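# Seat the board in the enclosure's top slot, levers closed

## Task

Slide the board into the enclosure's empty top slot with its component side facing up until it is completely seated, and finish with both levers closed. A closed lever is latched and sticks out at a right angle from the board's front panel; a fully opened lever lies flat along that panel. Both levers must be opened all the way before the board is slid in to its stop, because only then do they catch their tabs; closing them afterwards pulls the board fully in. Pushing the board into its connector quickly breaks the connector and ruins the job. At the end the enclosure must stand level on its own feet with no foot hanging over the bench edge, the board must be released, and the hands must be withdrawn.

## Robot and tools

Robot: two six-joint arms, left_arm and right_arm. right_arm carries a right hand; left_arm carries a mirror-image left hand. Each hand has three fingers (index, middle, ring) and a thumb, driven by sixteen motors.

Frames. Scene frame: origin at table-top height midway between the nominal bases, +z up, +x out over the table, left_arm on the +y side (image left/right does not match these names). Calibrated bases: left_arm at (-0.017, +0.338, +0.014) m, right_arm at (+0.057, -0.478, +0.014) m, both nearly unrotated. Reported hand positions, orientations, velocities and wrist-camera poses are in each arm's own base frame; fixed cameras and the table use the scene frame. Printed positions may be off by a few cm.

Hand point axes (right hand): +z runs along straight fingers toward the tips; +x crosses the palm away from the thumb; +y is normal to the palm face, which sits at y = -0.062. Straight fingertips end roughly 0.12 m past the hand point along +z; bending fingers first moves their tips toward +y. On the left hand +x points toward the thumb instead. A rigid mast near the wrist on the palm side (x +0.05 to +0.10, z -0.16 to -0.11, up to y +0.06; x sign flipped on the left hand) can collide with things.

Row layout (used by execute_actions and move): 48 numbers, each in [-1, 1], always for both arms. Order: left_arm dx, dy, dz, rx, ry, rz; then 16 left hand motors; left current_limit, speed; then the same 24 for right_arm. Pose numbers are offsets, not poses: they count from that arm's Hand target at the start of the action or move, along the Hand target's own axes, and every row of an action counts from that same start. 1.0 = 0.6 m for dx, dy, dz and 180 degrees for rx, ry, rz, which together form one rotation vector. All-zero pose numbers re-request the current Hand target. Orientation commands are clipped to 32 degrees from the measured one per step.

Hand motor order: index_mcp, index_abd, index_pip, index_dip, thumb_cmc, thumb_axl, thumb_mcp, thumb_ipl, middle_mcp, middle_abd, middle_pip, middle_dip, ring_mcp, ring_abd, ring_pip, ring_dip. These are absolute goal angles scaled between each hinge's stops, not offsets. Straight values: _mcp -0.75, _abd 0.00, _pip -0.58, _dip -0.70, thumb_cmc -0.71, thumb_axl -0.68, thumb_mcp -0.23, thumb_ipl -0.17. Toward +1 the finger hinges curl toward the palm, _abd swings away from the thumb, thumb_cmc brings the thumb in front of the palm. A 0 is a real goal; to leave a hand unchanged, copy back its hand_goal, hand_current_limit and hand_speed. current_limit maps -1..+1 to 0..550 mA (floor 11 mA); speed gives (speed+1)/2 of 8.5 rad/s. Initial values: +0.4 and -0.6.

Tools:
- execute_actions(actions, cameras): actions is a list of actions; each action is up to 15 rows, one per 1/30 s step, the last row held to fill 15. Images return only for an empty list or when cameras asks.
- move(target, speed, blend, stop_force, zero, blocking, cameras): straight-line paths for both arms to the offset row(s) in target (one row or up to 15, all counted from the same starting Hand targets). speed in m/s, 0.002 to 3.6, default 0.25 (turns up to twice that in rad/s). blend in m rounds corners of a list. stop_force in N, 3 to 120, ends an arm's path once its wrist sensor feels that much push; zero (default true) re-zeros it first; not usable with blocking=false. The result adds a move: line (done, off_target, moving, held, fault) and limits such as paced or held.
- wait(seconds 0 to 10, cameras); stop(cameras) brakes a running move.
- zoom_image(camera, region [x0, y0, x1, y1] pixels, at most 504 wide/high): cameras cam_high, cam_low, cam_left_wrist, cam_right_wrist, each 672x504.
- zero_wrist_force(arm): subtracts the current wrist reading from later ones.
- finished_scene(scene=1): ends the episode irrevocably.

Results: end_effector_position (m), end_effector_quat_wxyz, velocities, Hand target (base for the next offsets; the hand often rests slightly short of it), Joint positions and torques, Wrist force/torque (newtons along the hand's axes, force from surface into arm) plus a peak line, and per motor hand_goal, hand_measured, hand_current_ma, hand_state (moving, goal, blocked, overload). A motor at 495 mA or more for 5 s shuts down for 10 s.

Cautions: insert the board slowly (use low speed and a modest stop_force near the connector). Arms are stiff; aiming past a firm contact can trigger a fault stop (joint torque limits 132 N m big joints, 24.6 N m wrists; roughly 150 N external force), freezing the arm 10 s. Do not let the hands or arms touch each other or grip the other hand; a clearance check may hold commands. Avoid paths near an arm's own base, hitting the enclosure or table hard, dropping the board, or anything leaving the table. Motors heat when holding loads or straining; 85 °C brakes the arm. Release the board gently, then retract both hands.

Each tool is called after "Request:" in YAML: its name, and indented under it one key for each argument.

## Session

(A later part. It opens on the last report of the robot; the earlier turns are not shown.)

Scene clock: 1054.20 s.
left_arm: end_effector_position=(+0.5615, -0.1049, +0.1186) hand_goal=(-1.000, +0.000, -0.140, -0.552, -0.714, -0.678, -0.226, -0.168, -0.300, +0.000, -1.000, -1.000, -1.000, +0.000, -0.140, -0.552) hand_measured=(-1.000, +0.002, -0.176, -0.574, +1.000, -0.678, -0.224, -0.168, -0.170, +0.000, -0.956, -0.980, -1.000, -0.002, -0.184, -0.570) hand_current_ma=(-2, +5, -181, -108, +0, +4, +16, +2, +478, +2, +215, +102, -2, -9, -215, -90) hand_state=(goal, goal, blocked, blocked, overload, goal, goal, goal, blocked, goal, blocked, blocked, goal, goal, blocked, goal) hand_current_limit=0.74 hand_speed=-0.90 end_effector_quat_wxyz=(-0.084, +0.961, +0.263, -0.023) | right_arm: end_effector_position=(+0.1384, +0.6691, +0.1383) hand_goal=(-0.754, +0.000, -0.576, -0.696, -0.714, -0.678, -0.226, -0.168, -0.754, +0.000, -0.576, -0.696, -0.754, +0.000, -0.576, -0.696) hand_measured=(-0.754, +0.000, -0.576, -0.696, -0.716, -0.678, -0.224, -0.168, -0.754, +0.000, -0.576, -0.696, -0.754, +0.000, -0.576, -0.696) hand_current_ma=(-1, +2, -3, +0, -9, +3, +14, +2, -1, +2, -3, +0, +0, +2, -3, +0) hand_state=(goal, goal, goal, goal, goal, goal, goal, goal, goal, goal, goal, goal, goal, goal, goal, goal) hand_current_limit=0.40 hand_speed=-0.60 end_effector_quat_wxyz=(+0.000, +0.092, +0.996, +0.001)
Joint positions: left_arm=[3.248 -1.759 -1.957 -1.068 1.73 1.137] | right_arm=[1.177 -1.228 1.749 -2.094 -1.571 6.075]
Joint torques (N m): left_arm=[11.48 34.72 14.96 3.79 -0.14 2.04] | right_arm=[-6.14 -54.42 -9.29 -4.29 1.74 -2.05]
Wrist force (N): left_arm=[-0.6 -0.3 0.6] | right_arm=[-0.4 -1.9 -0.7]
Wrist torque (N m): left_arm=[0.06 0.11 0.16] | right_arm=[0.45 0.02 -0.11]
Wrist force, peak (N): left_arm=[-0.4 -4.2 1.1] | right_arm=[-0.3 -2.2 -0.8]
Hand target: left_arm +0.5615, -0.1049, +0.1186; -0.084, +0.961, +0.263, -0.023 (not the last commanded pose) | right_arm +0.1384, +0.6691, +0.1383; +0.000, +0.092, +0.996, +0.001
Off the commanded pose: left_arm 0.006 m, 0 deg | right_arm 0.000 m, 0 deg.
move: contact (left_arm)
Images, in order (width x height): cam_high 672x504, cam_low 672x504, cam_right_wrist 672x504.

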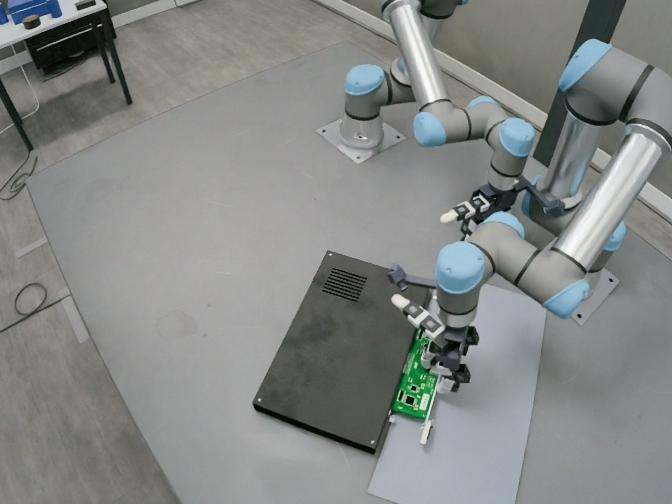

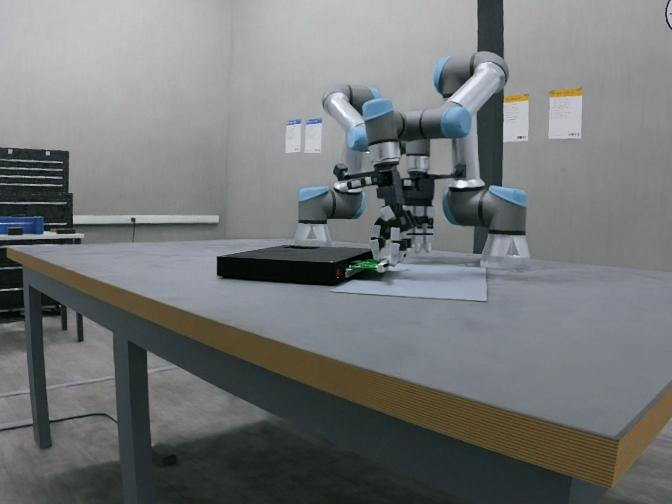

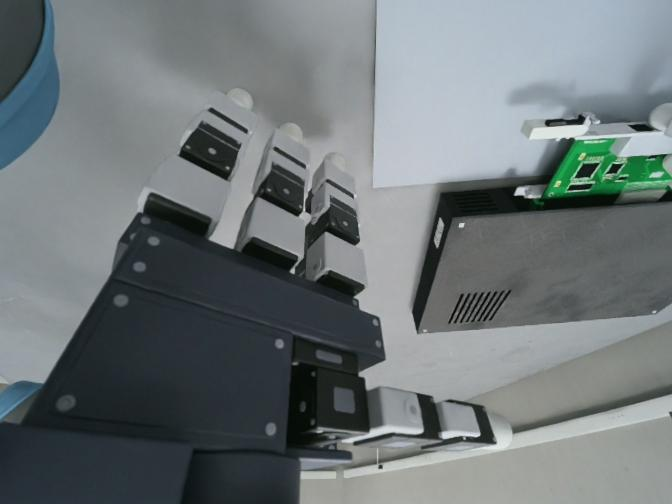

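Request:
move:
  target: [0,-0.0238,0.0042,-0.015,0,0,-1,0,-0.139,-0.551,-0.714,-0.678,-0.226,-0.168,-0.3,0,-1,-1,-1,0,-0.139,-0.551,0.74,-0.9,0,0,0,0,0,0,-0.754,0,-0.576,-0.696,-0.714,-0.678,-0.226,-0.168,-0.754,0,-0.576,-0.696,-0.754,0,-0.576,-0.696,0.4,-0.6]
  speed: 0.02
  cameras: ["cam_low","cam_right_wrist"]

Request:
zoom_image:
  camera: "cam_right_wrist"
  region: [515, 170, 585, 225]

Request:
zoom_image:
  camera: "cam_low"
  region: [345, 255, 400, 280]

Scene clock: 1090.10 s.
left_arm: end_effector_position=(+0.5542, -0.0925, +0.1185) hand_goal=(-1.000, +0.000, -0.140, -0.552, -0.714, -0.678, -0.226, -0.168, -0.300, +0.000, -1.000, -1.000, -1.000, +0.000, -0.140, -0.552) hand_measured=(-1.000, +0.002, -0.176, -0.574, +1.000, -0.678, -0.224, -0.168, -0.170, +0.000, -0.956, -0.980, -1.000, -0.002, -0.184, -0.570) hand_current_ma=(-2, +5, -181, -108, +0, +4, +16, +2, +478, +2, +216, +103, -2, -9, -215, -90) hand_state=(goal, goal, blocked, blocked, overload, goal, goal, goal, blocked, goal, blocked, blocked, goal, goal, blocked, goal) hand_current_limit=0.74 hand_speed=-0.90 end_effector_quat_wxyz=(-0.062, +0.963, +0.263, -0.016) | right_arm: end_effector_position=(+0.1384, +0.6691, +0.1383) hand_goal=(-0.754, +0.000, -0.576, -0.696, -0.714, -0.678, -0.226, -0.168, -0.754, +0.000, -0.576, -0.696, -0.754, +0.000, -0.576, -0.696) hand_measured=(-0.754, +0.000, -0.576, -0.696, -0.716, -0.678, -0.224, -0.168, -0.754, +0.000, -0.576, -0.696, -0.754, +0.000, -0.576, -0.696) hand_current_ma=(-1, +2, -3, +0, -9, +3, +14, +2, -1, +2, -3, +0, +0, +2, -3, +0) hand_state=(goal, goal, goal, goal, goal, goal, goal, goal, goal, goal, goal, goal, goal, goal, goal, goal) hand_current_limit=0.40 hand_speed=-0.60 end_effector_quat_wxyz=(+0.000, +0.092, +0.996, +0.001)
Joint positions: left_arm=[3.295 -1.731 -2.007 -1.021 1.689 1.187] | right_arm=[1.177 -1.228 1.749 -2.094 -1.571 6.075]
Joint torques (N m): left_arm=[11.99 31.8 13.77 4.23 -1.43 2.58] | right_arm=[-6.06 -54.31 -9.25 -4.24 1.71 -2.02]
Wrist force (N): left_arm=[0.0 0.0 0.7] | right_arm=[-0.4 -1.9 -0.6]
Wrist torque (N m): left_arm=[0.00 -0.01 0.15] | right_arm=[0.43 0.02 -0.11]
Wrist force, peak (N): left_arm=[-0.7 0.2 1.5] | right_arm=[-0.5 -2.2 -0.7]
Hand target: left_arm +0.5541, -0.0924, +0.1185; -0.061, +0.963, +0.263, -0.016 | right_arm +0.1384, +0.6691, +0.1383; +0.000, +0.092, +0.996, +0.001
Off the commanded pose: left_arm 0.000 m, 0 deg | right_arm 0.000 m, 0 deg.
move: done
Images, in order (width x height): cam_low 672x504, cam_right_wrist 672x504.

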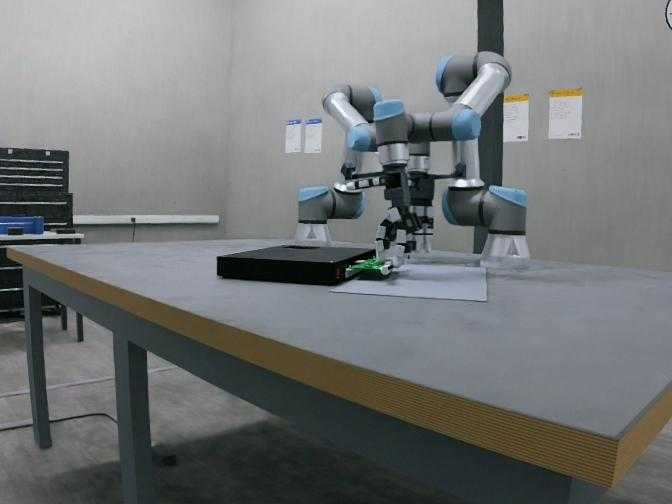

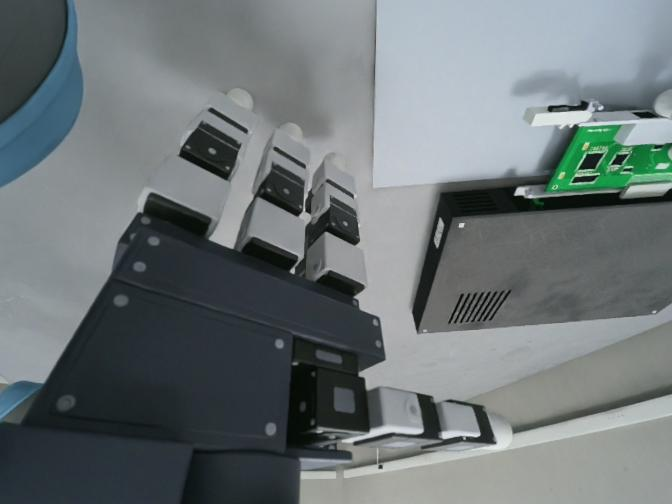

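Scaled by 7.200 from the camera's 672x504 image, which has a finer 960x720 frame.

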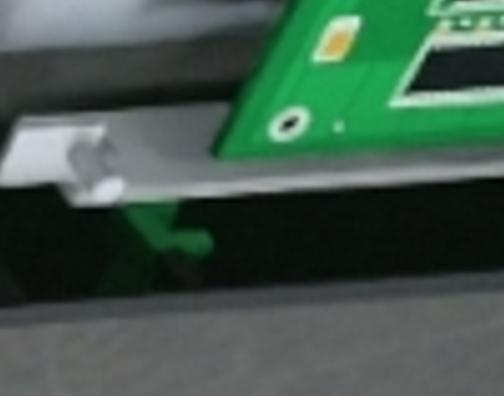

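Scaled by 9.164 from the camera's 672x504 image, which has a finer 960x720 frame.

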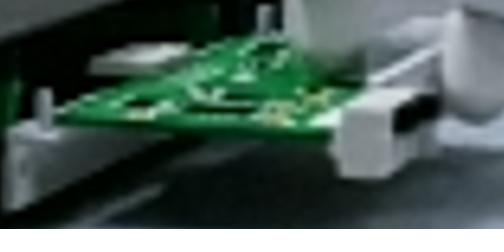

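Request:
move:
  target: [0,0.0347,-0.00444,0,0,0,-1,0,-0.139,-0.551,-0.714,-0.678,-0.226,-0.168,-0.3,0,-1,-1,-1,0,-0.139,-0.551,0.74,-0.9,0,0,0,0,0,0,-0.754,0,-0.576,-0.696,-0.714,-0.678,-0.226,-0.168,-0.754,0,-0.576,-0.696,-0.754,0,-0.576,-0.696,0.4,-0.6]
  speed: 0.012
  stop_force: 3
  cameras: ["cam_low","cam_high","cam_right_wrist"]

Request:
zoom_image:
  camera: "cam_right_wrist"
  region: [525, 185, 555, 215]

Request:
zoom_image:
  camera: "cam_low"
  region: [338, 255, 393, 280]

Request:
zoom_image:
  camera: "cam_high"
  region: [380, 330, 440, 430]

Scene clock: 1097.20 s.
left_arm: end_effector_position=(+0.5592, -0.1010, +0.1185) hand_goal=(-1.000, +0.000, -0.140, -0.552, -0.714, -0.678, -0.226, -0.168, -0.300, +0.000, -1.000, -1.000, -1.000, +0.000, -0.140, -0.552) hand_measured=(-1.000, +0.002, -0.180, -0.576, +1.000, -0.678, -0.224, -0.168, -0.174, +0.000, -0.956, -0.978, -1.000, -0.002, -0.186, -0.572) hand_current_ma=(-3, +5, -192, -115, +0, +4, +16, +2, +478, +2, +221, +104, -2, -9, -228, -96) hand_state=(goal, goal, blocked, blocked, overload, goal, goal, goal, blocked, goal, blocked, blocked, goal, goal, blocked, goal) hand_current_limit=0.74 hand_speed=-0.90 end_effector_quat_wxyz=(-0.061, +0.963, +0.263, -0.016) | right_arm: end_effector_position=(+0.1384, +0.6691, +0.1383) hand_goal=(-0.754, +0.000, -0.576, -0.696, -0.714, -0.678, -0.226, -0.168, -0.754, +0.000, -0.576, -0.696, -0.754, +0.000, -0.576, -0.696) hand_measured=(-0.754, +0.000, -0.576, -0.696, -0.716, -0.678, -0.224, -0.168, -0.754, +0.000, -0.576, -0.696, -0.754, +0.000, -0.576, -0.696) hand_current_ma=(-1, +2, -3, +0, -9, +3, +14, +2, -1, +2, -3, +0, +0, +2, -3, +0) hand_state=(goal, goal, goal, goal, goal, goal, goal, goal, goal, goal, goal, goal, goal, goal, goal, goal) hand_current_limit=0.40 hand_speed=-0.60 end_effector_quat_wxyz=(+0.000, +0.092, +0.996, +0.001)
Joint positions: left_arm=[3.276 -1.744 -1.991 -1.026 1.688 1.169] | right_arm=[1.177 -1.228 1.749 -2.094 -1.571 6.075]
Joint torques (N m): left_arm=[11.49 34.84 15.79 3.86 -0.69 1.99] | right_arm=[-6.12 -53.01 -9.16 -4.49 1.75 -2.02]
Wrist force (N): left_arm=[-0.1 0.0 1.3] | right_arm=[-0.4 -1.8 -0.5]
Wrist torque (N m): left_arm=[0.08 0.03 0.21] | right_arm=[0.44 0.02 -0.12]
Wrist force, peak (N): left_arm=[-0.3 -5.0 0.9] | right_arm=[-0.2 -2.1 -0.8]
Hand target: left_arm +0.5592, -0.1010, +0.1185; -0.061, +0.963, +0.263, -0.016 (not the last commanded pose) | right_arm +0.1384, +0.6691, +0.1383; +0.000, +0.092, +0.996, +0.001
Off the commanded pose: left_arm 0.011 m, 0 deg | right_arm 0.000 m, 0 deg.
move: contact (left_arm)
Images, in order (width x height): cam_high 672x504, cam_low 672x504, cam_right_wrist 672x504.

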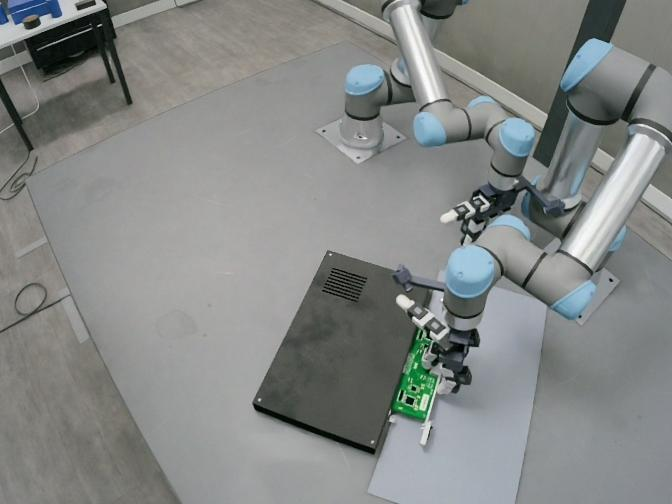

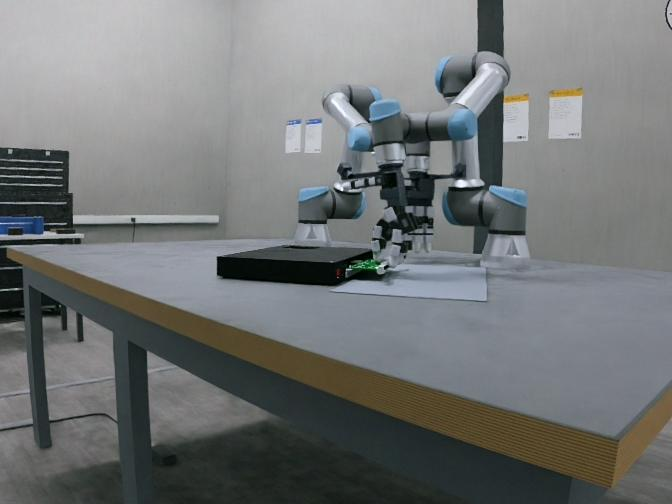

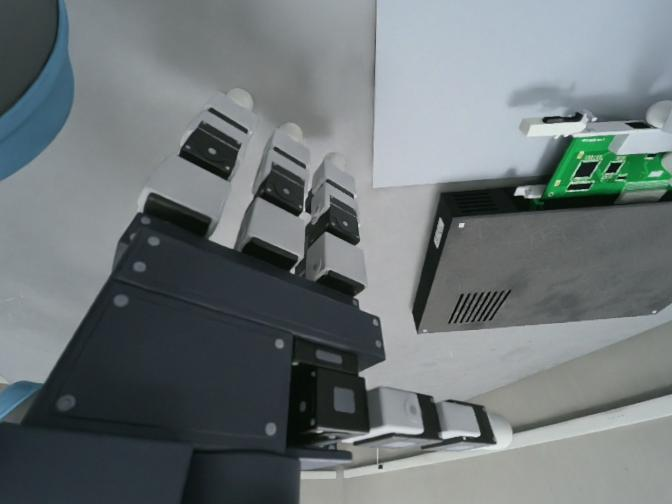

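Scaled by 16.800 from the camera's 672x504 image, which has a finer 960x720 frame.

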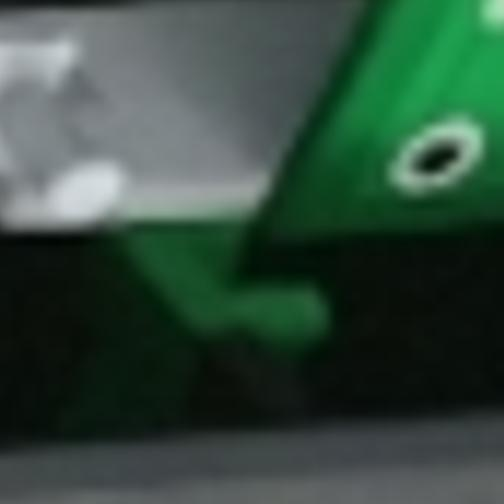

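Scaled by 9.164 from the camera's 672x504 image, which has a finer 960x720 frame.

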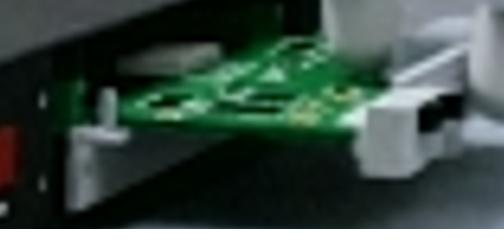

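Scaled by 5.040 from the camera's 672x504 image, which has a finer 960x720 frame.

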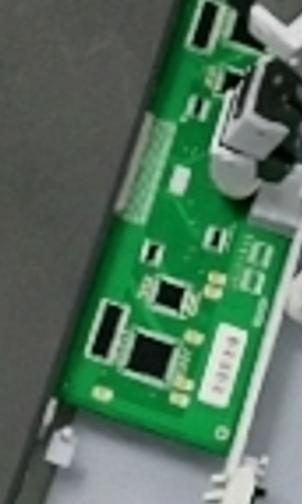

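Request:
move:
  target:
    - [0,-0.00661,0.00085,0,0,0,-1,0,-0.139,-0.551,-0.714,-0.678,-0.226,-0.168,-0.3,0,-1,-1,-1,0,-0.139,-0.551,0.74,-0.9,0,0,0,0,0,0,-0.754,0,-0.576,-0.696,-0.714,-0.678,-0.226,-0.168,-0.754,0,-0.576,-0.696,-0.754,0,-0.576,-0.696,0.4,-0.6]
    - [0,-0.00693,-0.00163,0,0,0,-1,0,-0.139,-0.551,-0.714,-0.678,-0.226,-0.168,-0.3,0,-1,-1,-1,0,-0.139,-0.551,0.74,-0.9,0,0,0,0,0,0,-0.754,0,-0.576,-0.696,-0.714,-0.678,-0.226,-0.168,-0.754,0,-0.576,-0.696,-0.754,0,-0.576,-0.696,0.4,-0.6]
  speed: 0.02

Request:
move:
  target: [0,0.02149,-0.00275,0,0,0,-1,0,-0.139,-0.551,-0.714,-0.678,-0.226,-0.168,-0.3,0,-1,-1,-1,0,-0.139,-0.551,0.74,-0.9,0,0,0,0,0,0,-0.754,0,-0.576,-0.696,-0.714,-0.678,-0.226,-0.168,-0.754,0,-0.576,-0.696,-0.754,0,-0.576,-0.696,0.4,-0.6]
  speed: 0.012
  stop_force: 3
  cameras: ["cam_right_wrist","cam_low"]

Request:
zoom_image:
  camera: "cam_right_wrist"
  region: [525, 185, 555, 215]

Scene clock: 1108.10 s.
left_arm: end_effector_position=(+0.5571, -0.0975, +0.1199) hand_goal=(-1.000, +0.000, -0.140, -0.552, -0.714, -0.678, -0.226, -0.168, -0.300, +0.000, -1.000, -1.000, -1.000, +0.000, -0.140, -0.552) hand_measured=(-1.000, +0.002, -0.180, -0.576, +1.000, -0.678, -0.224, -0.168, -0.174, +0.000, -0.954, -0.978, -1.000, -0.002, -0.186, -0.572) hand_current_ma=(-2, +5, -192, -115, +0, +4, +16, +2, +478, +2, +224, +107, -2, -9, -228, -96) hand_state=(goal, goal, blocked, blocked, overload, goal, goal, goal, blocked, goal, blocked, blocked, goal, goal, blocked, goal) hand_current_limit=0.74 hand_speed=-0.90 end_effector_quat_wxyz=(-0.061, +0.963, +0.263, -0.016) | right_arm: end_effector_position=(+0.1384, +0.6691, +0.1383) hand_goal=(-0.754, +0.000, -0.576, -0.696, -0.714, -0.678, -0.226, -0.168, -0.754, +0.000, -0.576, -0.696, -0.754, +0.000, -0.576, -0.696) hand_measured=(-0.754, +0.000, -0.576, -0.696, -0.716, -0.678, -0.224, -0.168, -0.754, +0.000, -0.576, -0.696, -0.754, +0.000, -0.576, -0.696) hand_current_ma=(-1, +2, -3, +0, -9, +3, +14, +2, -1, +2, -3, +0, +0, +2, -3, +0) hand_state=(goal, goal, goal, goal, goal, goal, goal, goal, goal, goal, goal, goal, goal, goal, goal, goal) hand_current_limit=0.40 hand_speed=-0.60 end_effector_quat_wxyz=(+0.000, +0.092, +0.996, +0.001)
Joint positions: left_arm=[3.284 -1.737 -1.996 -1.028 1.689 1.176] | right_arm=[1.177 -1.228 1.749 -2.094 -1.571 6.075]
Joint torques (N m): left_arm=[11.8 34.62 33.71 0.72 1.71 2.19] | right_arm=[-6.18 -53.64 -9.24 -4.41 1.77 -1.97]
Wrist force (N): left_arm=[0.0 0.1 0.8] | right_arm=[-0.3 -2.0 -0.5]
Wrist torque (N m): left_arm=[0.01 0.00 0.16] | right_arm=[0.42 0.00 -0.11]
Wrist force, peak (N): left_arm=[-0.3 -0.3 1.5] | right_arm=[-0.2 -2.1 -0.9]
Hand target: left_arm +0.5571, -0.0975, +0.1200; -0.061, +0.963, +0.263, -0.016 | right_arm +0.1384, +0.6691, +0.1383; +0.000, +0.092, +0.996, +0.001
Off the commanded pose: left_arm 0.000 m, 0 deg | right_arm 0.000 m, 0 deg.
move: done

Scene clock: 1110.10 s.
left_arm: end_effector_position=(+0.5638, -0.1087, +0.1200) hand_goal=(-1.000, +0.000, -0.140, -0.552, -0.714, -0.678, -0.226, -0.168, -0.300, +0.000, -1.000, -1.000, -1.000, +0.000, -0.140, -0.552) hand_measured=(-1.000, +0.012, -0.180, -0.576, +1.000, -0.678, -0.224, -0.168, -0.174, +0.020, -0.954, -0.978, -1.000, +0.012, -0.186, -0.572) hand_current_ma=(-2, +54, -192, -115, +0, +4, +16, +2, +478, +84, +224, +107, -2, +53, -228, -96) hand_state=(goal, goal, blocked, blocked, overload, goal, goal, goal, blocked, goal, blocked, blocked, goal, goal, blocked, goal) hand_current_limit=0.74 hand_speed=-0.90 end_effector_quat_wxyz=(-0.061, +0.963, +0.263, -0.016) | right_arm: end_effector_position=(+0.1384, +0.6691, +0.1383) hand_goal=(-0.754, +0.000, -0.576, -0.696, -0.714, -0.678, -0.226, -0.168, -0.754, +0.000, -0.576, -0.696, -0.754, +0.000, -0.576, -0.696) hand_measured=(-0.754, +0.000, -0.576, -0.696, -0.716, -0.678, -0.224, -0.168, -0.754, +0.000, -0.576, -0.696, -0.754, +0.000, -0.576, -0.696) hand_current_ma=(-1, +2, -3, +0, -9, +3, +14, +2, -1, +2, -3, +0, +0, +2, -3, +0) hand_state=(goal, goal, goal, goal, goal, goal, goal, goal, goal, goal, goal, goal, goal, goal, goal, goal) hand_current_limit=0.40 hand_speed=-0.60 end_effector_quat_wxyz=(+0.000, +0.092, +0.996, +0.001)
Joint positions: left_arm=[3.26 -1.754 -1.974 -1.036 1.687 1.152] | right_arm=[1.177 -1.228 1.749 -2.094 -1.571 6.075]
Joint torques (N m): left_arm=[-11.24 22.32 32.06 2.17 -1.48 -2.59] | right_arm=[-6.12 -54.15 -9.63 -4.41 1.76 -1.99]
Wrist force (N): left_arm=[-3.9 -2.4 0.9] | right_arm=[-0.4 -1.8 -0.8]
Wrist torque (N m): left_arm=[0.20 -0.26 0.13] | right_arm=[0.47 0.03 -0.11]
Wrist force, peak (N): left_arm=[-4.4 -2.9 0.7] | right_arm=[-0.2 -2.2 -0.8]
Hand target: left_arm +0.5638, -0.1087, +0.1200; -0.061, +0.963, +0.263, -0.016 | right_arm +0.1384, +0.6691, +0.1383; +0.000, +0.092, +0.996, +0.001
Off the commanded pose: left_arm 0.000 m, 0 deg | right_arm 0.000 m, 0 deg.
move: done
Images, in order (width x height): cam_low 672x504, cam_right_wrist 672x504.

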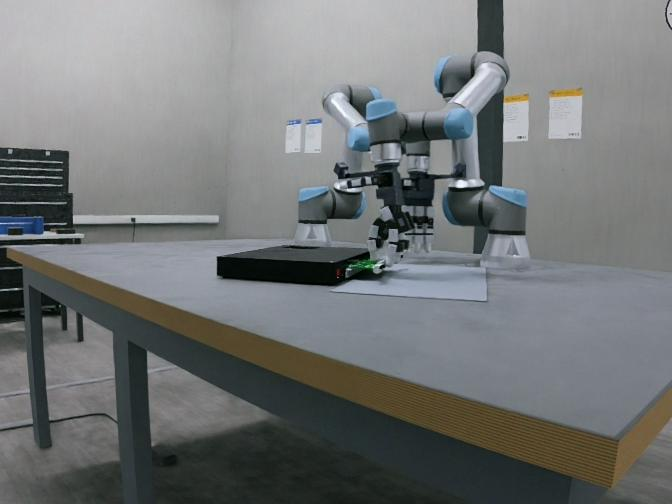

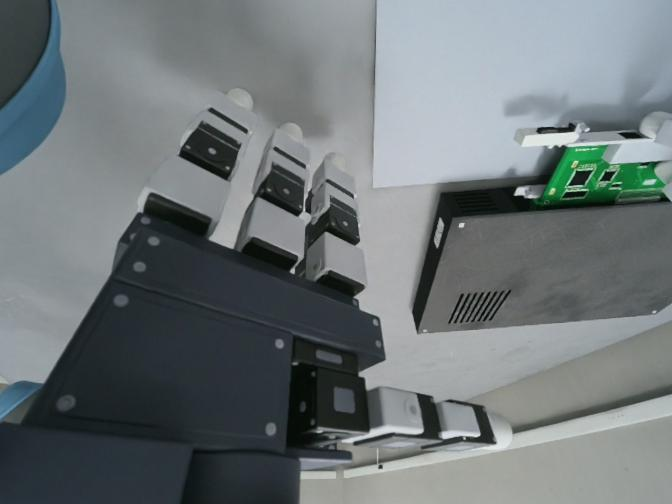

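Scaled by 16.800 from the camera's 672x504 image, which has a finer 960x720 frame.

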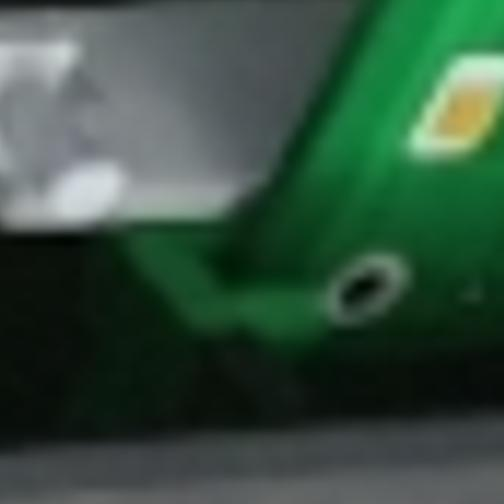

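Request:
move:
  target: [-0.0028,0,0,0,0,0,-1,0,-0.139,-0.551,-0.714,-0.678,-0.226,-0.168,-0.3,0,-1,-1,-1,0,-0.139,-0.551,0.74,-0.9,0,0,0,0,0,0,-0.754,0,-0.576,-0.696,-0.714,-0.678,-0.226,-0.168,-0.754,0,-0.576,-0.696,-0.754,0,-0.576,-0.696,0.4,-0.6]
  speed: 0.02
  cameras: ["cam_high","cam_low"]

Request:
zoom_image:
  camera: "cam_high"
  region: [380, 330, 450, 450]

Request:
zoom_image:
  camera: "cam_low"
  region: [338, 255, 393, 280]

Scene clock: 1118.43 s.
left_arm: end_effector_position=(+0.5624, -0.1095, +0.1200) hand_goal=(-1.000, +0.000, -0.140, -0.552, -0.714, -0.678, -0.226, -0.168, -0.300, +0.000, -1.000, -1.000, -1.000, +0.000, -0.140, -0.552) hand_measured=(-1.000, +0.002, -0.180, -0.576, +1.000, -0.678, -0.224, -0.168, -0.174, +0.008, -0.954, -0.978, -1.000, +0.000, -0.186, -0.572) hand_current_ma=(-2, +5, -192, -115, +0, +4, +16, +2, +478, +34, +224, +107, -2, +4, -228, -96) hand_state=(goal, goal, blocked, blocked, overload, goal, goal, goal, blocked, goal, blocked, blocked, goal, goal, blocked, goal) hand_current_limit=0.74 hand_speed=-0.90 end_effector_quat_wxyz=(-0.061, +0.963, +0.263, -0.016) | right_arm: end_effector_position=(+0.1384, +0.6691, +0.1383) hand_goal=(-0.754, +0.000, -0.576, -0.696, -0.714, -0.678, -0.226, -0.168, -0.754, +0.000, -0.576, -0.696, -0.754, +0.000, -0.576, -0.696) hand_measured=(-0.754, +0.000, -0.576, -0.696, -0.716, -0.678, -0.224, -0.168, -0.754, +0.000, -0.576, -0.696, -0.754, +0.000, -0.576, -0.696) hand_current_ma=(-1, +2, -3, +0, -9, +3, +14, +2, -1, +2, -3, +0, +0, +2, -3, +0) hand_state=(goal, goal, goal, goal, goal, goal, goal, goal, goal, goal, goal, goal, goal, goal, goal, goal) hand_current_limit=0.40 hand_speed=-0.60 end_effector_quat_wxyz=(+0.000, +0.092, +0.996, +0.001)
Joint positions: left_arm=[3.259 -1.751 -1.977 -1.035 1.687 1.151] | right_arm=[1.177 -1.228 1.749 -2.094 -1.571 6.075]
Joint torques (N m): left_arm=[-11.81 34.62 11.6 3.74 -1.38 -2.4] | right_arm=[-6.88 -53.6 -9.42 -4.43 1.7 -2.02]
Wrist force (N): left_arm=[-0.4 -0.1 0.7] | right_arm=[-0.2 -2.0 -0.7]
Wrist torque (N m): left_arm=[0.04 0.06 0.26] | right_arm=[0.45 0.00 -0.10]
Wrist force, peak (N): left_arm=[-4.2 -2.7 0.2] | right_arm=[-0.2 -2.1 -1.0]
Hand target: left_arm +0.5623, -0.1096, +0.1200; -0.061, +0.963, +0.263, -0.016 | right_arm +0.1384, +0.6691, +0.1383; +0.000, +0.092, +0.996, +0.001
Off the commanded pose: left_arm 0.000 m, 0 deg | right_arm 0.000 m, 0 deg.
move: done
Images, in order (width x height): cam_high 672x504, cam_low 672x504.

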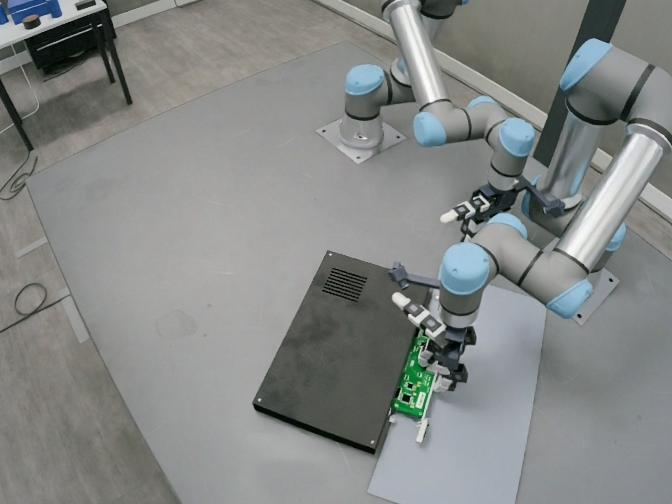

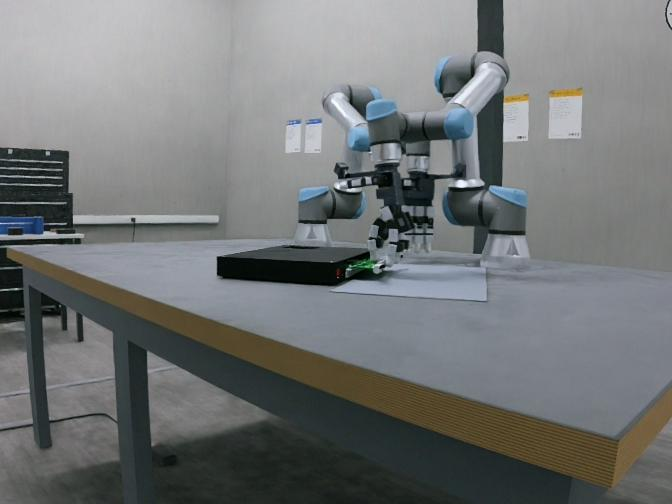

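Scaled by 4.200 from the camera's 672x504 image, which has a finer 960x720 frame.

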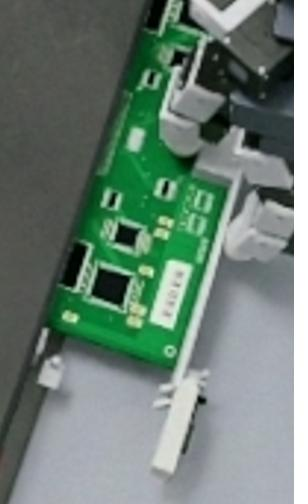

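Scaled by 9.164 from the camera's 672x504 image, which has a finer 960x720 frame.

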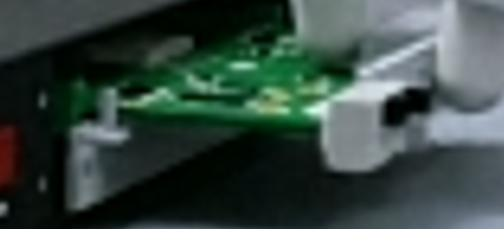

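Request:
move:
  target: [0,0.02976,-0.00381,0,0,0,-1,0,-0.139,-0.551,-0.714,-0.678,-0.226,-0.168,-0.3,0,-1,-1,-1,0,-0.139,-0.551,0.74,-0.9,0,0,0,0,0,0,-0.754,0,-0.576,-0.696,-0.714,-0.678,-0.226,-0.168,-0.754,0,-0.576,-0.696,-0.754,0,-0.576,-0.696,0.4,-0.6]
  speed: 0.015
  stop_force: 5
  cameras: ["cam_high","cam_low","cam_right_wrist","cam_left_wrist"]

Request:
zoom_image:
  camera: "cam_high"
  region: [380, 330, 450, 450]

Request:
zoom_image:
  camera: "cam_right_wrist"
  region: [500, 90, 672, 230]

Request:
zoom_image:
  camera: "cam_low"
  region: [338, 235, 413, 285]

Scene clock: 1126.73 s.
left_arm: end_effector_position=(+0.5686, -0.1203, +0.1200) hand_goal=(-1.000, +0.000, -0.140, -0.552, -0.714, -0.678, -0.226, -0.168, -0.300, +0.000, -1.000, -1.000, -1.000, +0.000, -0.140, -0.552) hand_measured=(-1.000, +0.000, -0.182, -0.576, +1.000, -0.678, -0.224, -0.168, -0.178, +0.008, -0.954, -0.978, -1.000, +0.000, -0.190, -0.572) hand_current_ma=(-3, +3, -209, -123, +0, +4, +16, +2, +478, +30, +224, +107, -3, +2, -243, -101) hand_state=(goal, goal, blocked, blocked, overload, goal, goal, goal, blocked, goal, blocked, blocked, goal, goal, blocked, blocked) hand_current_limit=0.74 hand_speed=-0.90 end_effector_quat_wxyz=(-0.061, +0.963, +0.263, -0.016) | right_arm: end_effector_position=(+0.1384, +0.6691, +0.1383) hand_goal=(-0.754, +0.000, -0.576, -0.696, -0.714, -0.678, -0.226, -0.168, -0.754, +0.000, -0.576, -0.696, -0.754, +0.000, -0.576, -0.696) hand_measured=(-0.754, +0.000, -0.576, -0.696, -0.716, -0.678, -0.224, -0.168, -0.754, +0.000, -0.576, -0.696, -0.754, +0.000, -0.576, -0.696) hand_current_ma=(-1, +2, -3, +0, -9, +3, +14, +2, -1, +2, -3, +0, +0, +2, -3, +0) hand_state=(goal, goal, goal, goal, goal, goal, goal, goal, goal, goal, goal, goal, goal, goal, goal, goal) hand_current_limit=0.40 hand_speed=-0.60 end_effector_quat_wxyz=(+0.000, +0.092, +0.996, +0.001)
Joint positions: left_arm=[3.236 -1.768 -1.955 -1.043 1.686 1.128] | right_arm=[1.177 -1.228 1.749 -2.094 -1.571 6.075]
Joint torques (N m): left_arm=[11.4 33.67 13.93 3.64 0.52 2.11] | right_arm=[-5.92 -54.2 -9.45 -4.34 1.84 -1.87]
Wrist force (N): left_arm=[-0.8 -1.2 -2.3] | right_arm=[-0.1 -1.9 -0.7]
Wrist torque (N m): left_arm=[0.24 0.05 0.17] | right_arm=[0.44 -0.01 -0.10]
Wrist force, peak (N): left_arm=[-1.0 -6.1 -2.6] | right_arm=[-0.4 -2.2 -0.8]
Hand target: left_arm +0.5686, -0.1203, +0.1200; -0.061, +0.963, +0.263, -0.016 (not the last commanded pose) | right_arm +0.1384, +0.6691, +0.1383; +0.000, +0.092, +0.996, +0.001
Off the commanded pose: left_arm 0.006 m, 0 deg | right_arm 0.000 m, 0 deg.
move: contact (left_arm)

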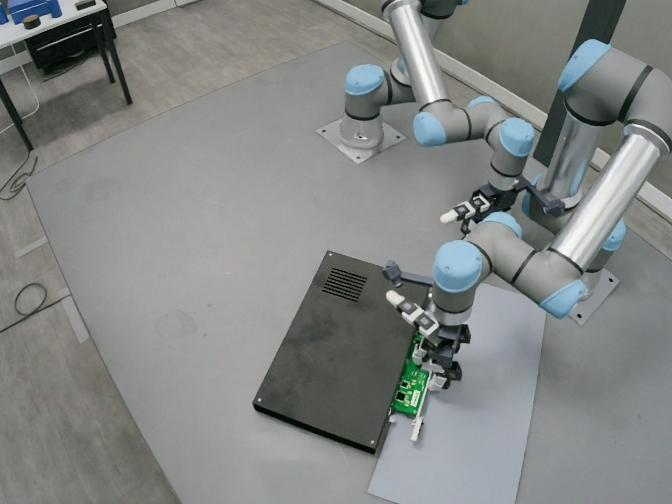

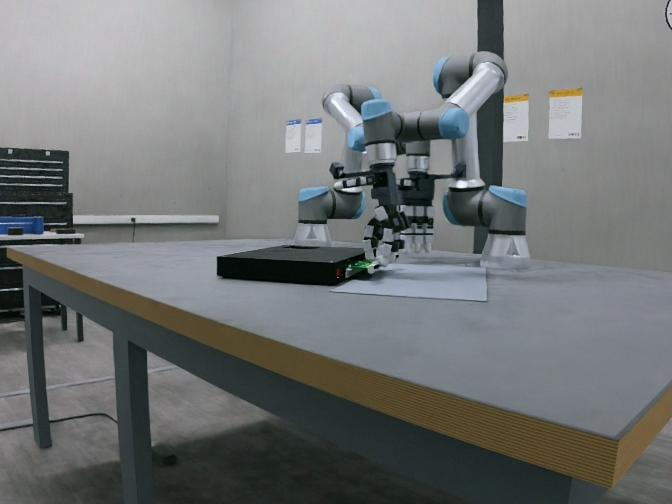

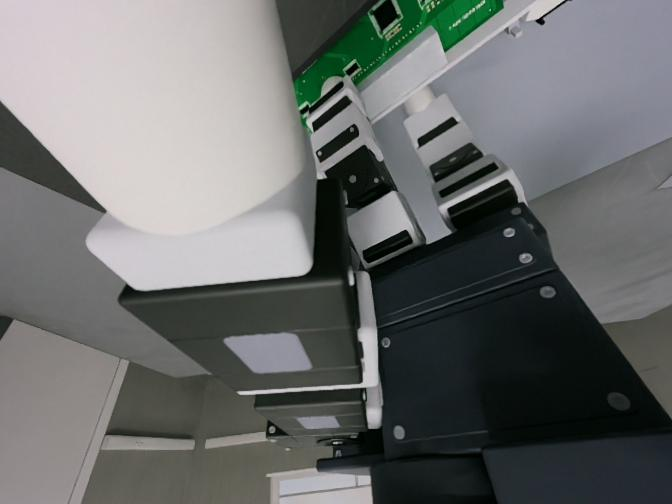

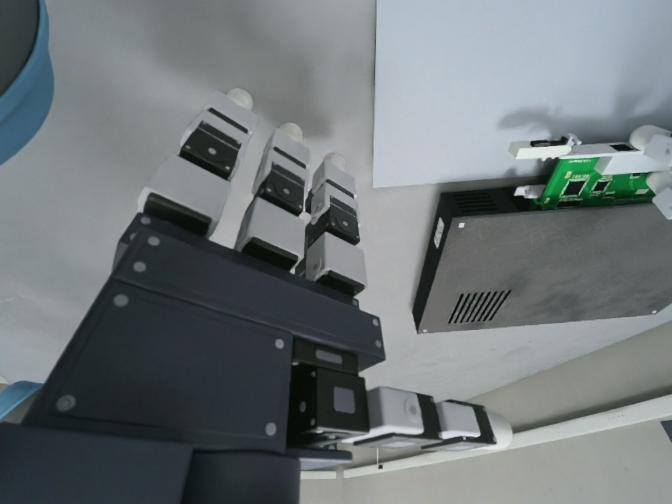

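Scaled by 4.200 from the camera's 672x504 image, which has a finer 960x720 frame.

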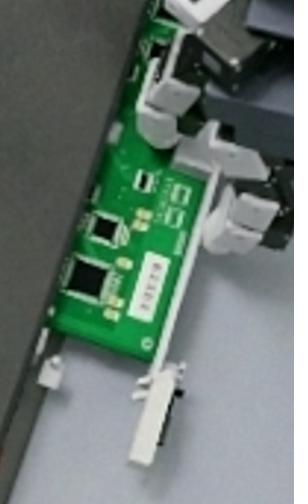

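Scaled by 2.930 from the camera's 672x504 image, which has a finer 960x720 frame.

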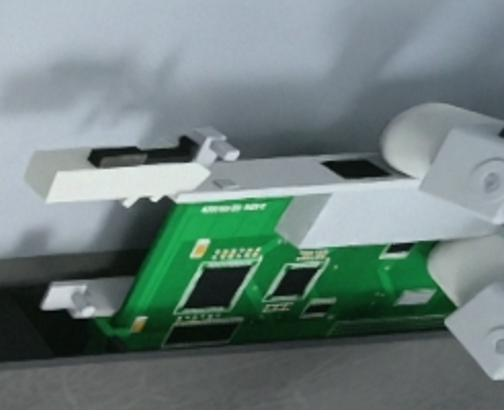

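Scaled by 6.720 from the camera's 672x504 image, which has a finer 960x720 frame.

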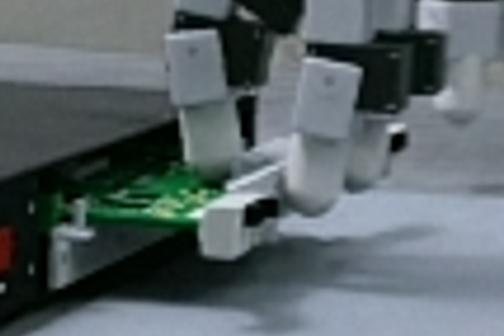

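Request:
move:
  target: [0,-0.00032,-0.00248,0,0,0,-1,0,-0.139,-0.551,-0.714,-0.678,-0.226,-0.168,-0.3,0,-1,-1,-1,0,-0.139,-0.551,0.74,-0.9,0,0,0,0,0,0,-0.754,0,-0.576,-0.696,-0.714,-0.678,-0.226,-0.168,-0.754,0,-0.576,-0.696,-0.754,0,-0.576,-0.696,0.4,-0.6]
  speed: 0.02
  cameras: ["cam_low"]

Request:
zoom_image:
  camera: "cam_low"
  region: [338, 250, 388, 280]

Scene clock: 1133.50 s.
left_arm: end_effector_position=(+0.5686, -0.1203, +0.1215) hand_goal=(-1.000, +0.000, -0.140, -0.552, -0.714, -0.678, -0.226, -0.168, -0.300, +0.000, -1.000, -1.000, -1.000, +0.000, -0.140, -0.552) hand_measured=(-1.000, +0.000, -0.182, -0.576, +1.000, -0.678, -0.224, -0.168, -0.178, +0.006, -0.954, -0.976, -1.000, +0.000, -0.190, -0.572) hand_current_ma=(-2, +1, -207, -123, +0, +4, +16, +2, +478, +28, +231, +116, -2, +0, -243, -101) hand_state=(goal, goal, blocked, blocked, overload, goal, goal, goal, blocked, goal, blocked, blocked, goal, goal, blocked, blocked) hand_current_limit=0.74 hand_speed=-0.90 end_effector_quat_wxyz=(-0.061, +0.963, +0.263, -0.016) | right_arm: end_effector_position=(+0.1384, +0.6691, +0.1383) hand_goal=(-0.754, +0.000, -0.576, -0.696, -0.714, -0.678, -0.226, -0.168, -0.754, +0.000, -0.576, -0.696, -0.754, +0.000, -0.576, -0.696) hand_measured=(-0.754, +0.000, -0.576, -0.696, -0.716, -0.678, -0.224, -0.168, -0.754, +0.000, -0.576, -0.696, -0.754, +0.000, -0.576, -0.696) hand_current_ma=(-1, +2, -3, +0, -9, +3, +14, +2, -1, +2, -3, +0, +0, +2, -3, +0) hand_state=(goal, goal, goal, goal, goal, goal, goal, goal, goal, goal, goal, goal, goal, goal, goal, goal) hand_current_limit=0.40 hand_speed=-0.60 end_effector_quat_wxyz=(+0.000, +0.092, +0.996, +0.001)
Joint positions: left_arm=[3.236 -1.766 -1.953 -1.047 1.686 1.129] | right_arm=[1.177 -1.228 1.749 -2.094 -1.571 6.075]
Joint torques (N m): left_arm=[11.95 38.09 30.43 1.06 0.86 2.02] | right_arm=[-6.11 -53.53 -9.66 -4.28 1.76 -1.88]
Wrist force (N): left_arm=[-0.7 0.1 0.3] | right_arm=[-0.4 -1.9 -0.7]
Wrist torque (N m): left_arm=[0.07 0.11 0.15] | right_arm=[0.45 0.03 -0.12]
Wrist force, peak (N): left_arm=[-0.8 -1.3 -2.7] | right_arm=[-0.3 -2.2 -0.7]
Hand target: left_arm +0.5686, -0.1203, +0.1215; -0.061, +0.963, +0.263, -0.016 | right_arm +0.1384, +0.6691, +0.1383; +0.000, +0.092, +0.996, +0.001
Off the commanded pose: left_arm 0.000 m, 0 deg | right_arm 0.000 m, 0 deg.
move: done
Images, in order (width x height): cam_low 672x504.

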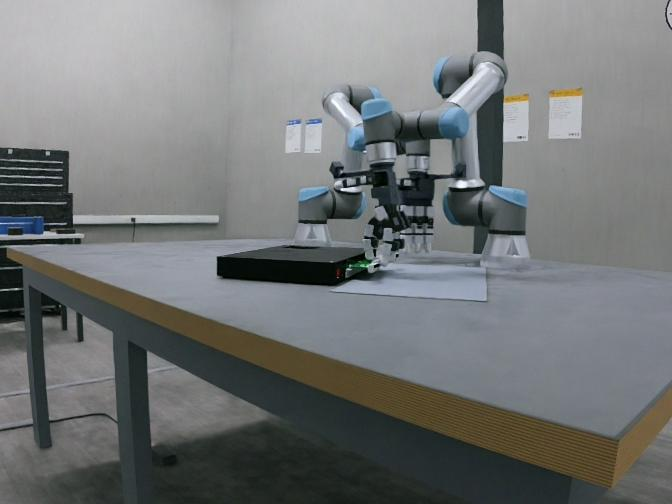

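Scaled by 10.080 from the camera's 672x504 image, which has a finer 960x720 frame.

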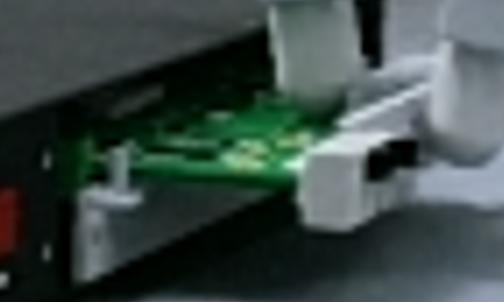

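Request:
move:
  target: [0,-0.00015,-0.00116,0.003,0,0,-1,0,-0.139,-0.551,-0.714,-0.678,-0.226,-0.168,-0.3,0,-1,-1,-1,0,-0.139,-0.551,0.74,-0.9,0,0,0,0,0,0,-0.754,0,-0.576,-0.696,-0.714,-0.678,-0.226,-0.168,-0.754,0,-0.576,-0.696,-0.754,0,-0.576,-0.696,0.4,-0.6]
  speed: 0.02

Request:
move:
  target: [0,0.01157,-0.00148,0,0,0,-1,0,-0.139,-0.551,-0.714,-0.678,-0.226,-0.168,-0.3,0,-1,-1,-1,0,-0.139,-0.551,0.74,-0.9,0,0,0,0,0,0,-0.754,0,-0.576,-0.696,-0.714,-0.678,-0.226,-0.168,-0.754,0,-0.576,-0.696,-0.754,0,-0.576,-0.696,0.4,-0.6]
  speed: 0.015
  stop_force: 6
  cameras: ["cam_high","cam_low","cam_right_wrist","cam_left_wrist"]

Request:
zoom_image:
  camera: "cam_high"
  region: [380, 330, 450, 450]

Request:
zoom_image:
  camera: "cam_right_wrist"
  region: [500, 90, 672, 230]

Request:
zoom_image:
  camera: "cam_low"
  region: [338, 235, 413, 285]

Scene clock: 1141.43 s.
left_arm: end_effector_position=(+0.5686, -0.1203, +0.1222) hand_goal=(-1.000, +0.000, -0.140, -0.552, -0.714, -0.678, -0.226, -0.168, -0.300, +0.000, -1.000, -1.000, -1.000, +0.000, -0.140, -0.552) hand_measured=(-1.000, +0.000, -0.180, -0.576, +1.000, -0.678, -0.224, -0.168, -0.178, +0.006, -0.952, -0.976, -1.000, +0.000, -0.188, -0.572) hand_current_ma=(-2, +1, -201, -123, +0, +4, +16, +2, +478, +28, +235, +120, -2, +0, -238, -101) hand_state=(goal, goal, blocked, blocked, overload, goal, goal, goal, blocked, goal, blocked, blocked, goal, goal, blocked, blocked) hand_current_limit=0.74 hand_speed=-0.90 end_effector_quat_wxyz=(-0.066, +0.962, +0.263, -0.018) | right_arm: end_effector_position=(+0.1384, +0.6691, +0.1383) hand_goal=(-0.754, +0.000, -0.576, -0.696, -0.714, -0.678, -0.226, -0.168, -0.754, +0.000, -0.576, -0.696, -0.754, +0.000, -0.576, -0.696) hand_measured=(-0.754, +0.000, -0.576, -0.696, -0.716, -0.678, -0.224, -0.168, -0.754, +0.000, -0.576, -0.696, -0.754, +0.000, -0.576, -0.696) hand_current_ma=(-1, +2, -3, +0, -9, +3, +14, +2, -1, +2, -3, +0, +0, +2, -3, +0) hand_state=(goal, goal, goal, goal, goal, goal, goal, goal, goal, goal, goal, goal, goal, goal, goal, goal) hand_current_limit=0.40 hand_speed=-0.60 end_effector_quat_wxyz=(+0.000, +0.092, +0.996, +0.001)
Joint positions: left_arm=[3.232 -1.767 -1.947 -1.057 1.694 1.124] | right_arm=[1.177 -1.228 1.749 -2.094 -1.571 6.075]
Joint torques (N m): left_arm=[-11.23 22.61 29.82 1.26 1.82 -2.56] | right_arm=[-5.99 -53.42 -9.4 -4.32 1.69 -2.02]
Wrist force (N): left_arm=[-0.6 0.4 0.9] | right_arm=[-0.3 -1.8 -0.6]
Wrist torque (N m): left_arm=[0.06 0.13 0.22] | right_arm=[0.45 0.01 -0.11]
Wrist force, peak (N): left_arm=[-0.8 0.0 1.8] | right_arm=[-0.5 -2.3 -0.5]
Hand target: left_arm +0.5686, -0.1203, +0.1222; -0.066, +0.962, +0.263, -0.018 | right_arm +0.1384, +0.6691, +0.1383; +0.000, +0.092, +0.996, +0.001
Off the commanded pose: left_arm 0.000 m, 0 deg | right_arm 0.000 m, 0 deg.
move: done

Scene clock: 1142.83 s.
left_arm: end_effector_position=(+0.5722, -0.1263, +0.1222) hand_goal=(-1.000, +0.000, -0.140, -0.552, -0.714, -0.678, -0.226, -0.168, -0.300, +0.000, -1.000, -1.000, -1.000, +0.000, -0.140, -0.552) hand_measured=(-1.000, +0.000, -0.180, -0.576, +1.000, -0.678, -0.224, -0.168, -0.178, +0.006, -0.952, -0.976, -1.000, +0.000, -0.188, -0.572) hand_current_ma=(-2, +1, -201, -123, +0, +4, +16, +2, +478, +28, +235, +120, -2, +0, -238, -101) hand_state=(goal, goal, blocked, blocked, overload, goal, goal, goal, blocked, goal, blocked, blocked, goal, goal, blocked, blocked) hand_current_limit=0.74 hand_speed=-0.90 end_effector_quat_wxyz=(-0.066, +0.962, +0.263, -0.018) | right_arm: end_effector_position=(+0.1384, +0.6691, +0.1383) hand_goal=(-0.754, +0.000, -0.576, -0.696, -0.714, -0.678, -0.226, -0.168, -0.754, +0.000, -0.576, -0.696, -0.754, +0.000, -0.576, -0.696) hand_measured=(-0.754, +0.000, -0.576, -0.696, -0.716, -0.678, -0.224, -0.168, -0.754, +0.000, -0.576, -0.696, -0.754, +0.000, -0.576, -0.696) hand_current_ma=(-1, +2, -3, +0, -9, +3, +14, +2, -1, +2, -3, +0, +0, +2, -3, +0) hand_state=(goal, goal, goal, goal, goal, goal, goal, goal, goal, goal, goal, goal, goal, goal, goal, goal) hand_current_limit=0.40 hand_speed=-0.60 end_effector_quat_wxyz=(+0.000, +0.092, +0.996, +0.001)
Joint positions: left_arm=[3.22 -1.777 -1.934 -1.061 1.694 1.112] | right_arm=[1.177 -1.228 1.749 -2.094 -1.571 6.075]
Joint torques (N m): left_arm=[-12.51 22.86 30.56 0.82 -1.22 -2.52] | right_arm=[-5.86 -53.63 -9.68 -4.33 1.76 -1.9]
Wrist force (N): left_arm=[-0.9 0.3 1.3] | right_arm=[-0.3 -1.7 -0.7]
Wrist torque (N m): left_arm=[0.08 0.13 0.20] | right_arm=[0.47 0.02 -0.10]
Wrist force, peak (N): left_arm=[-0.5 0.5 1.6] | right_arm=[-0.4 -2.0 -0.8]
Hand target: left_arm +0.5722, -0.1263, +0.1222; -0.066, +0.962, +0.263, -0.018 | right_arm +0.1384, +0.6691, +0.1383; +0.000, +0.092, +0.996, +0.001
Off the commanded pose: left_arm 0.000 m, 0 deg | right_arm 0.000 m, 0 deg.
move: done

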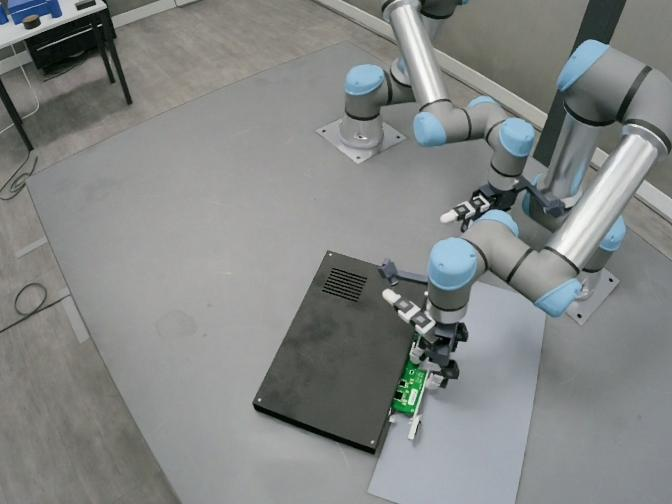

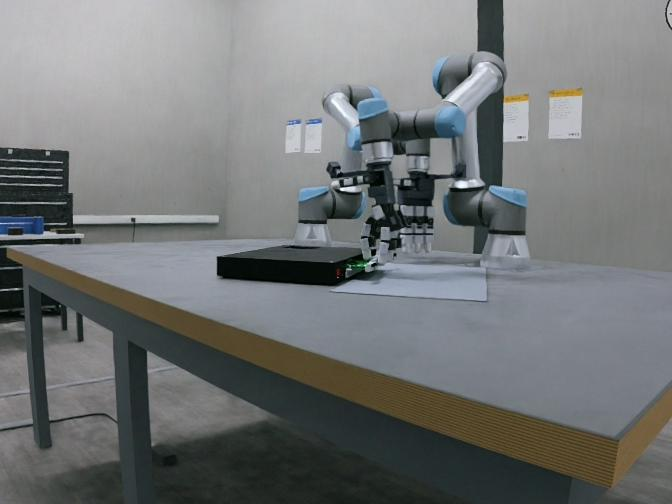

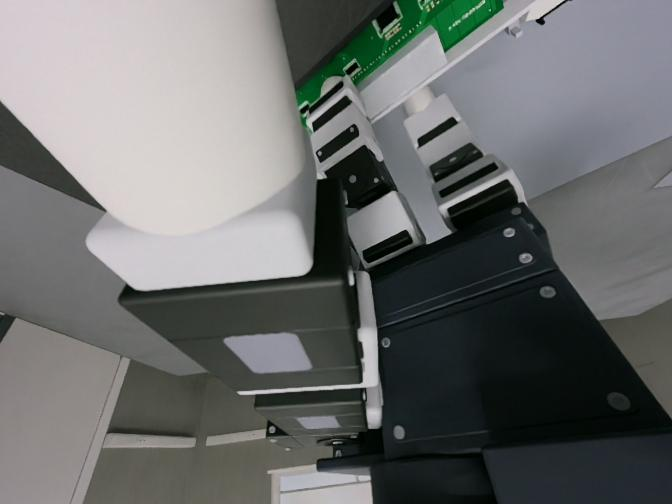

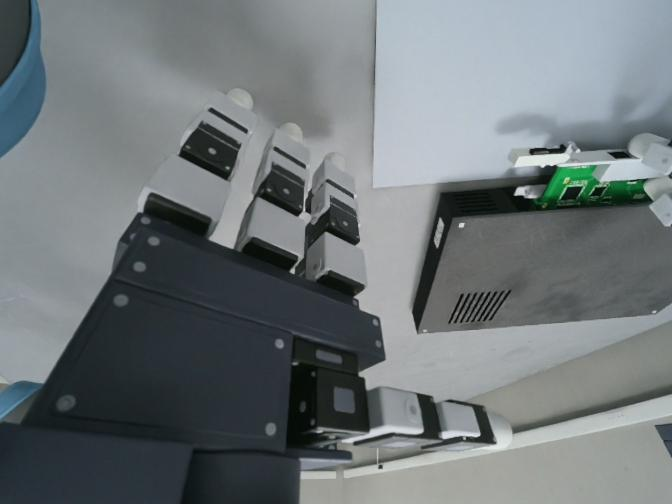

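Scaled by 4.200 from the camera's 672x504 image, which has a finer 960x720 frame.

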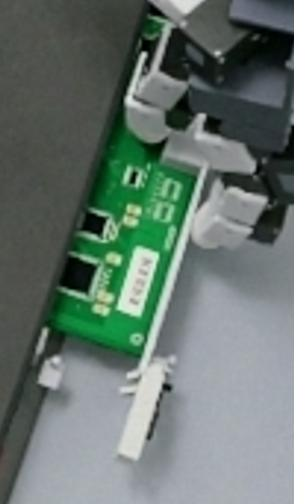

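Scaled by 2.930 from the camera's 672x504 image, which has a finer 960x720 frame.

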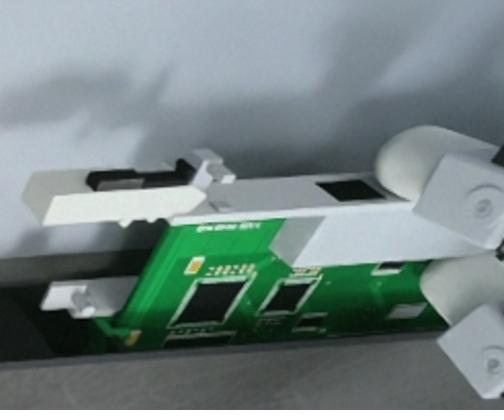

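Scaled by 6.720 from the camera's 672x504 image, which has a finer 960x720 frame.

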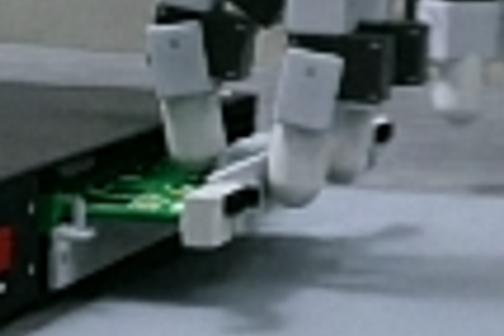

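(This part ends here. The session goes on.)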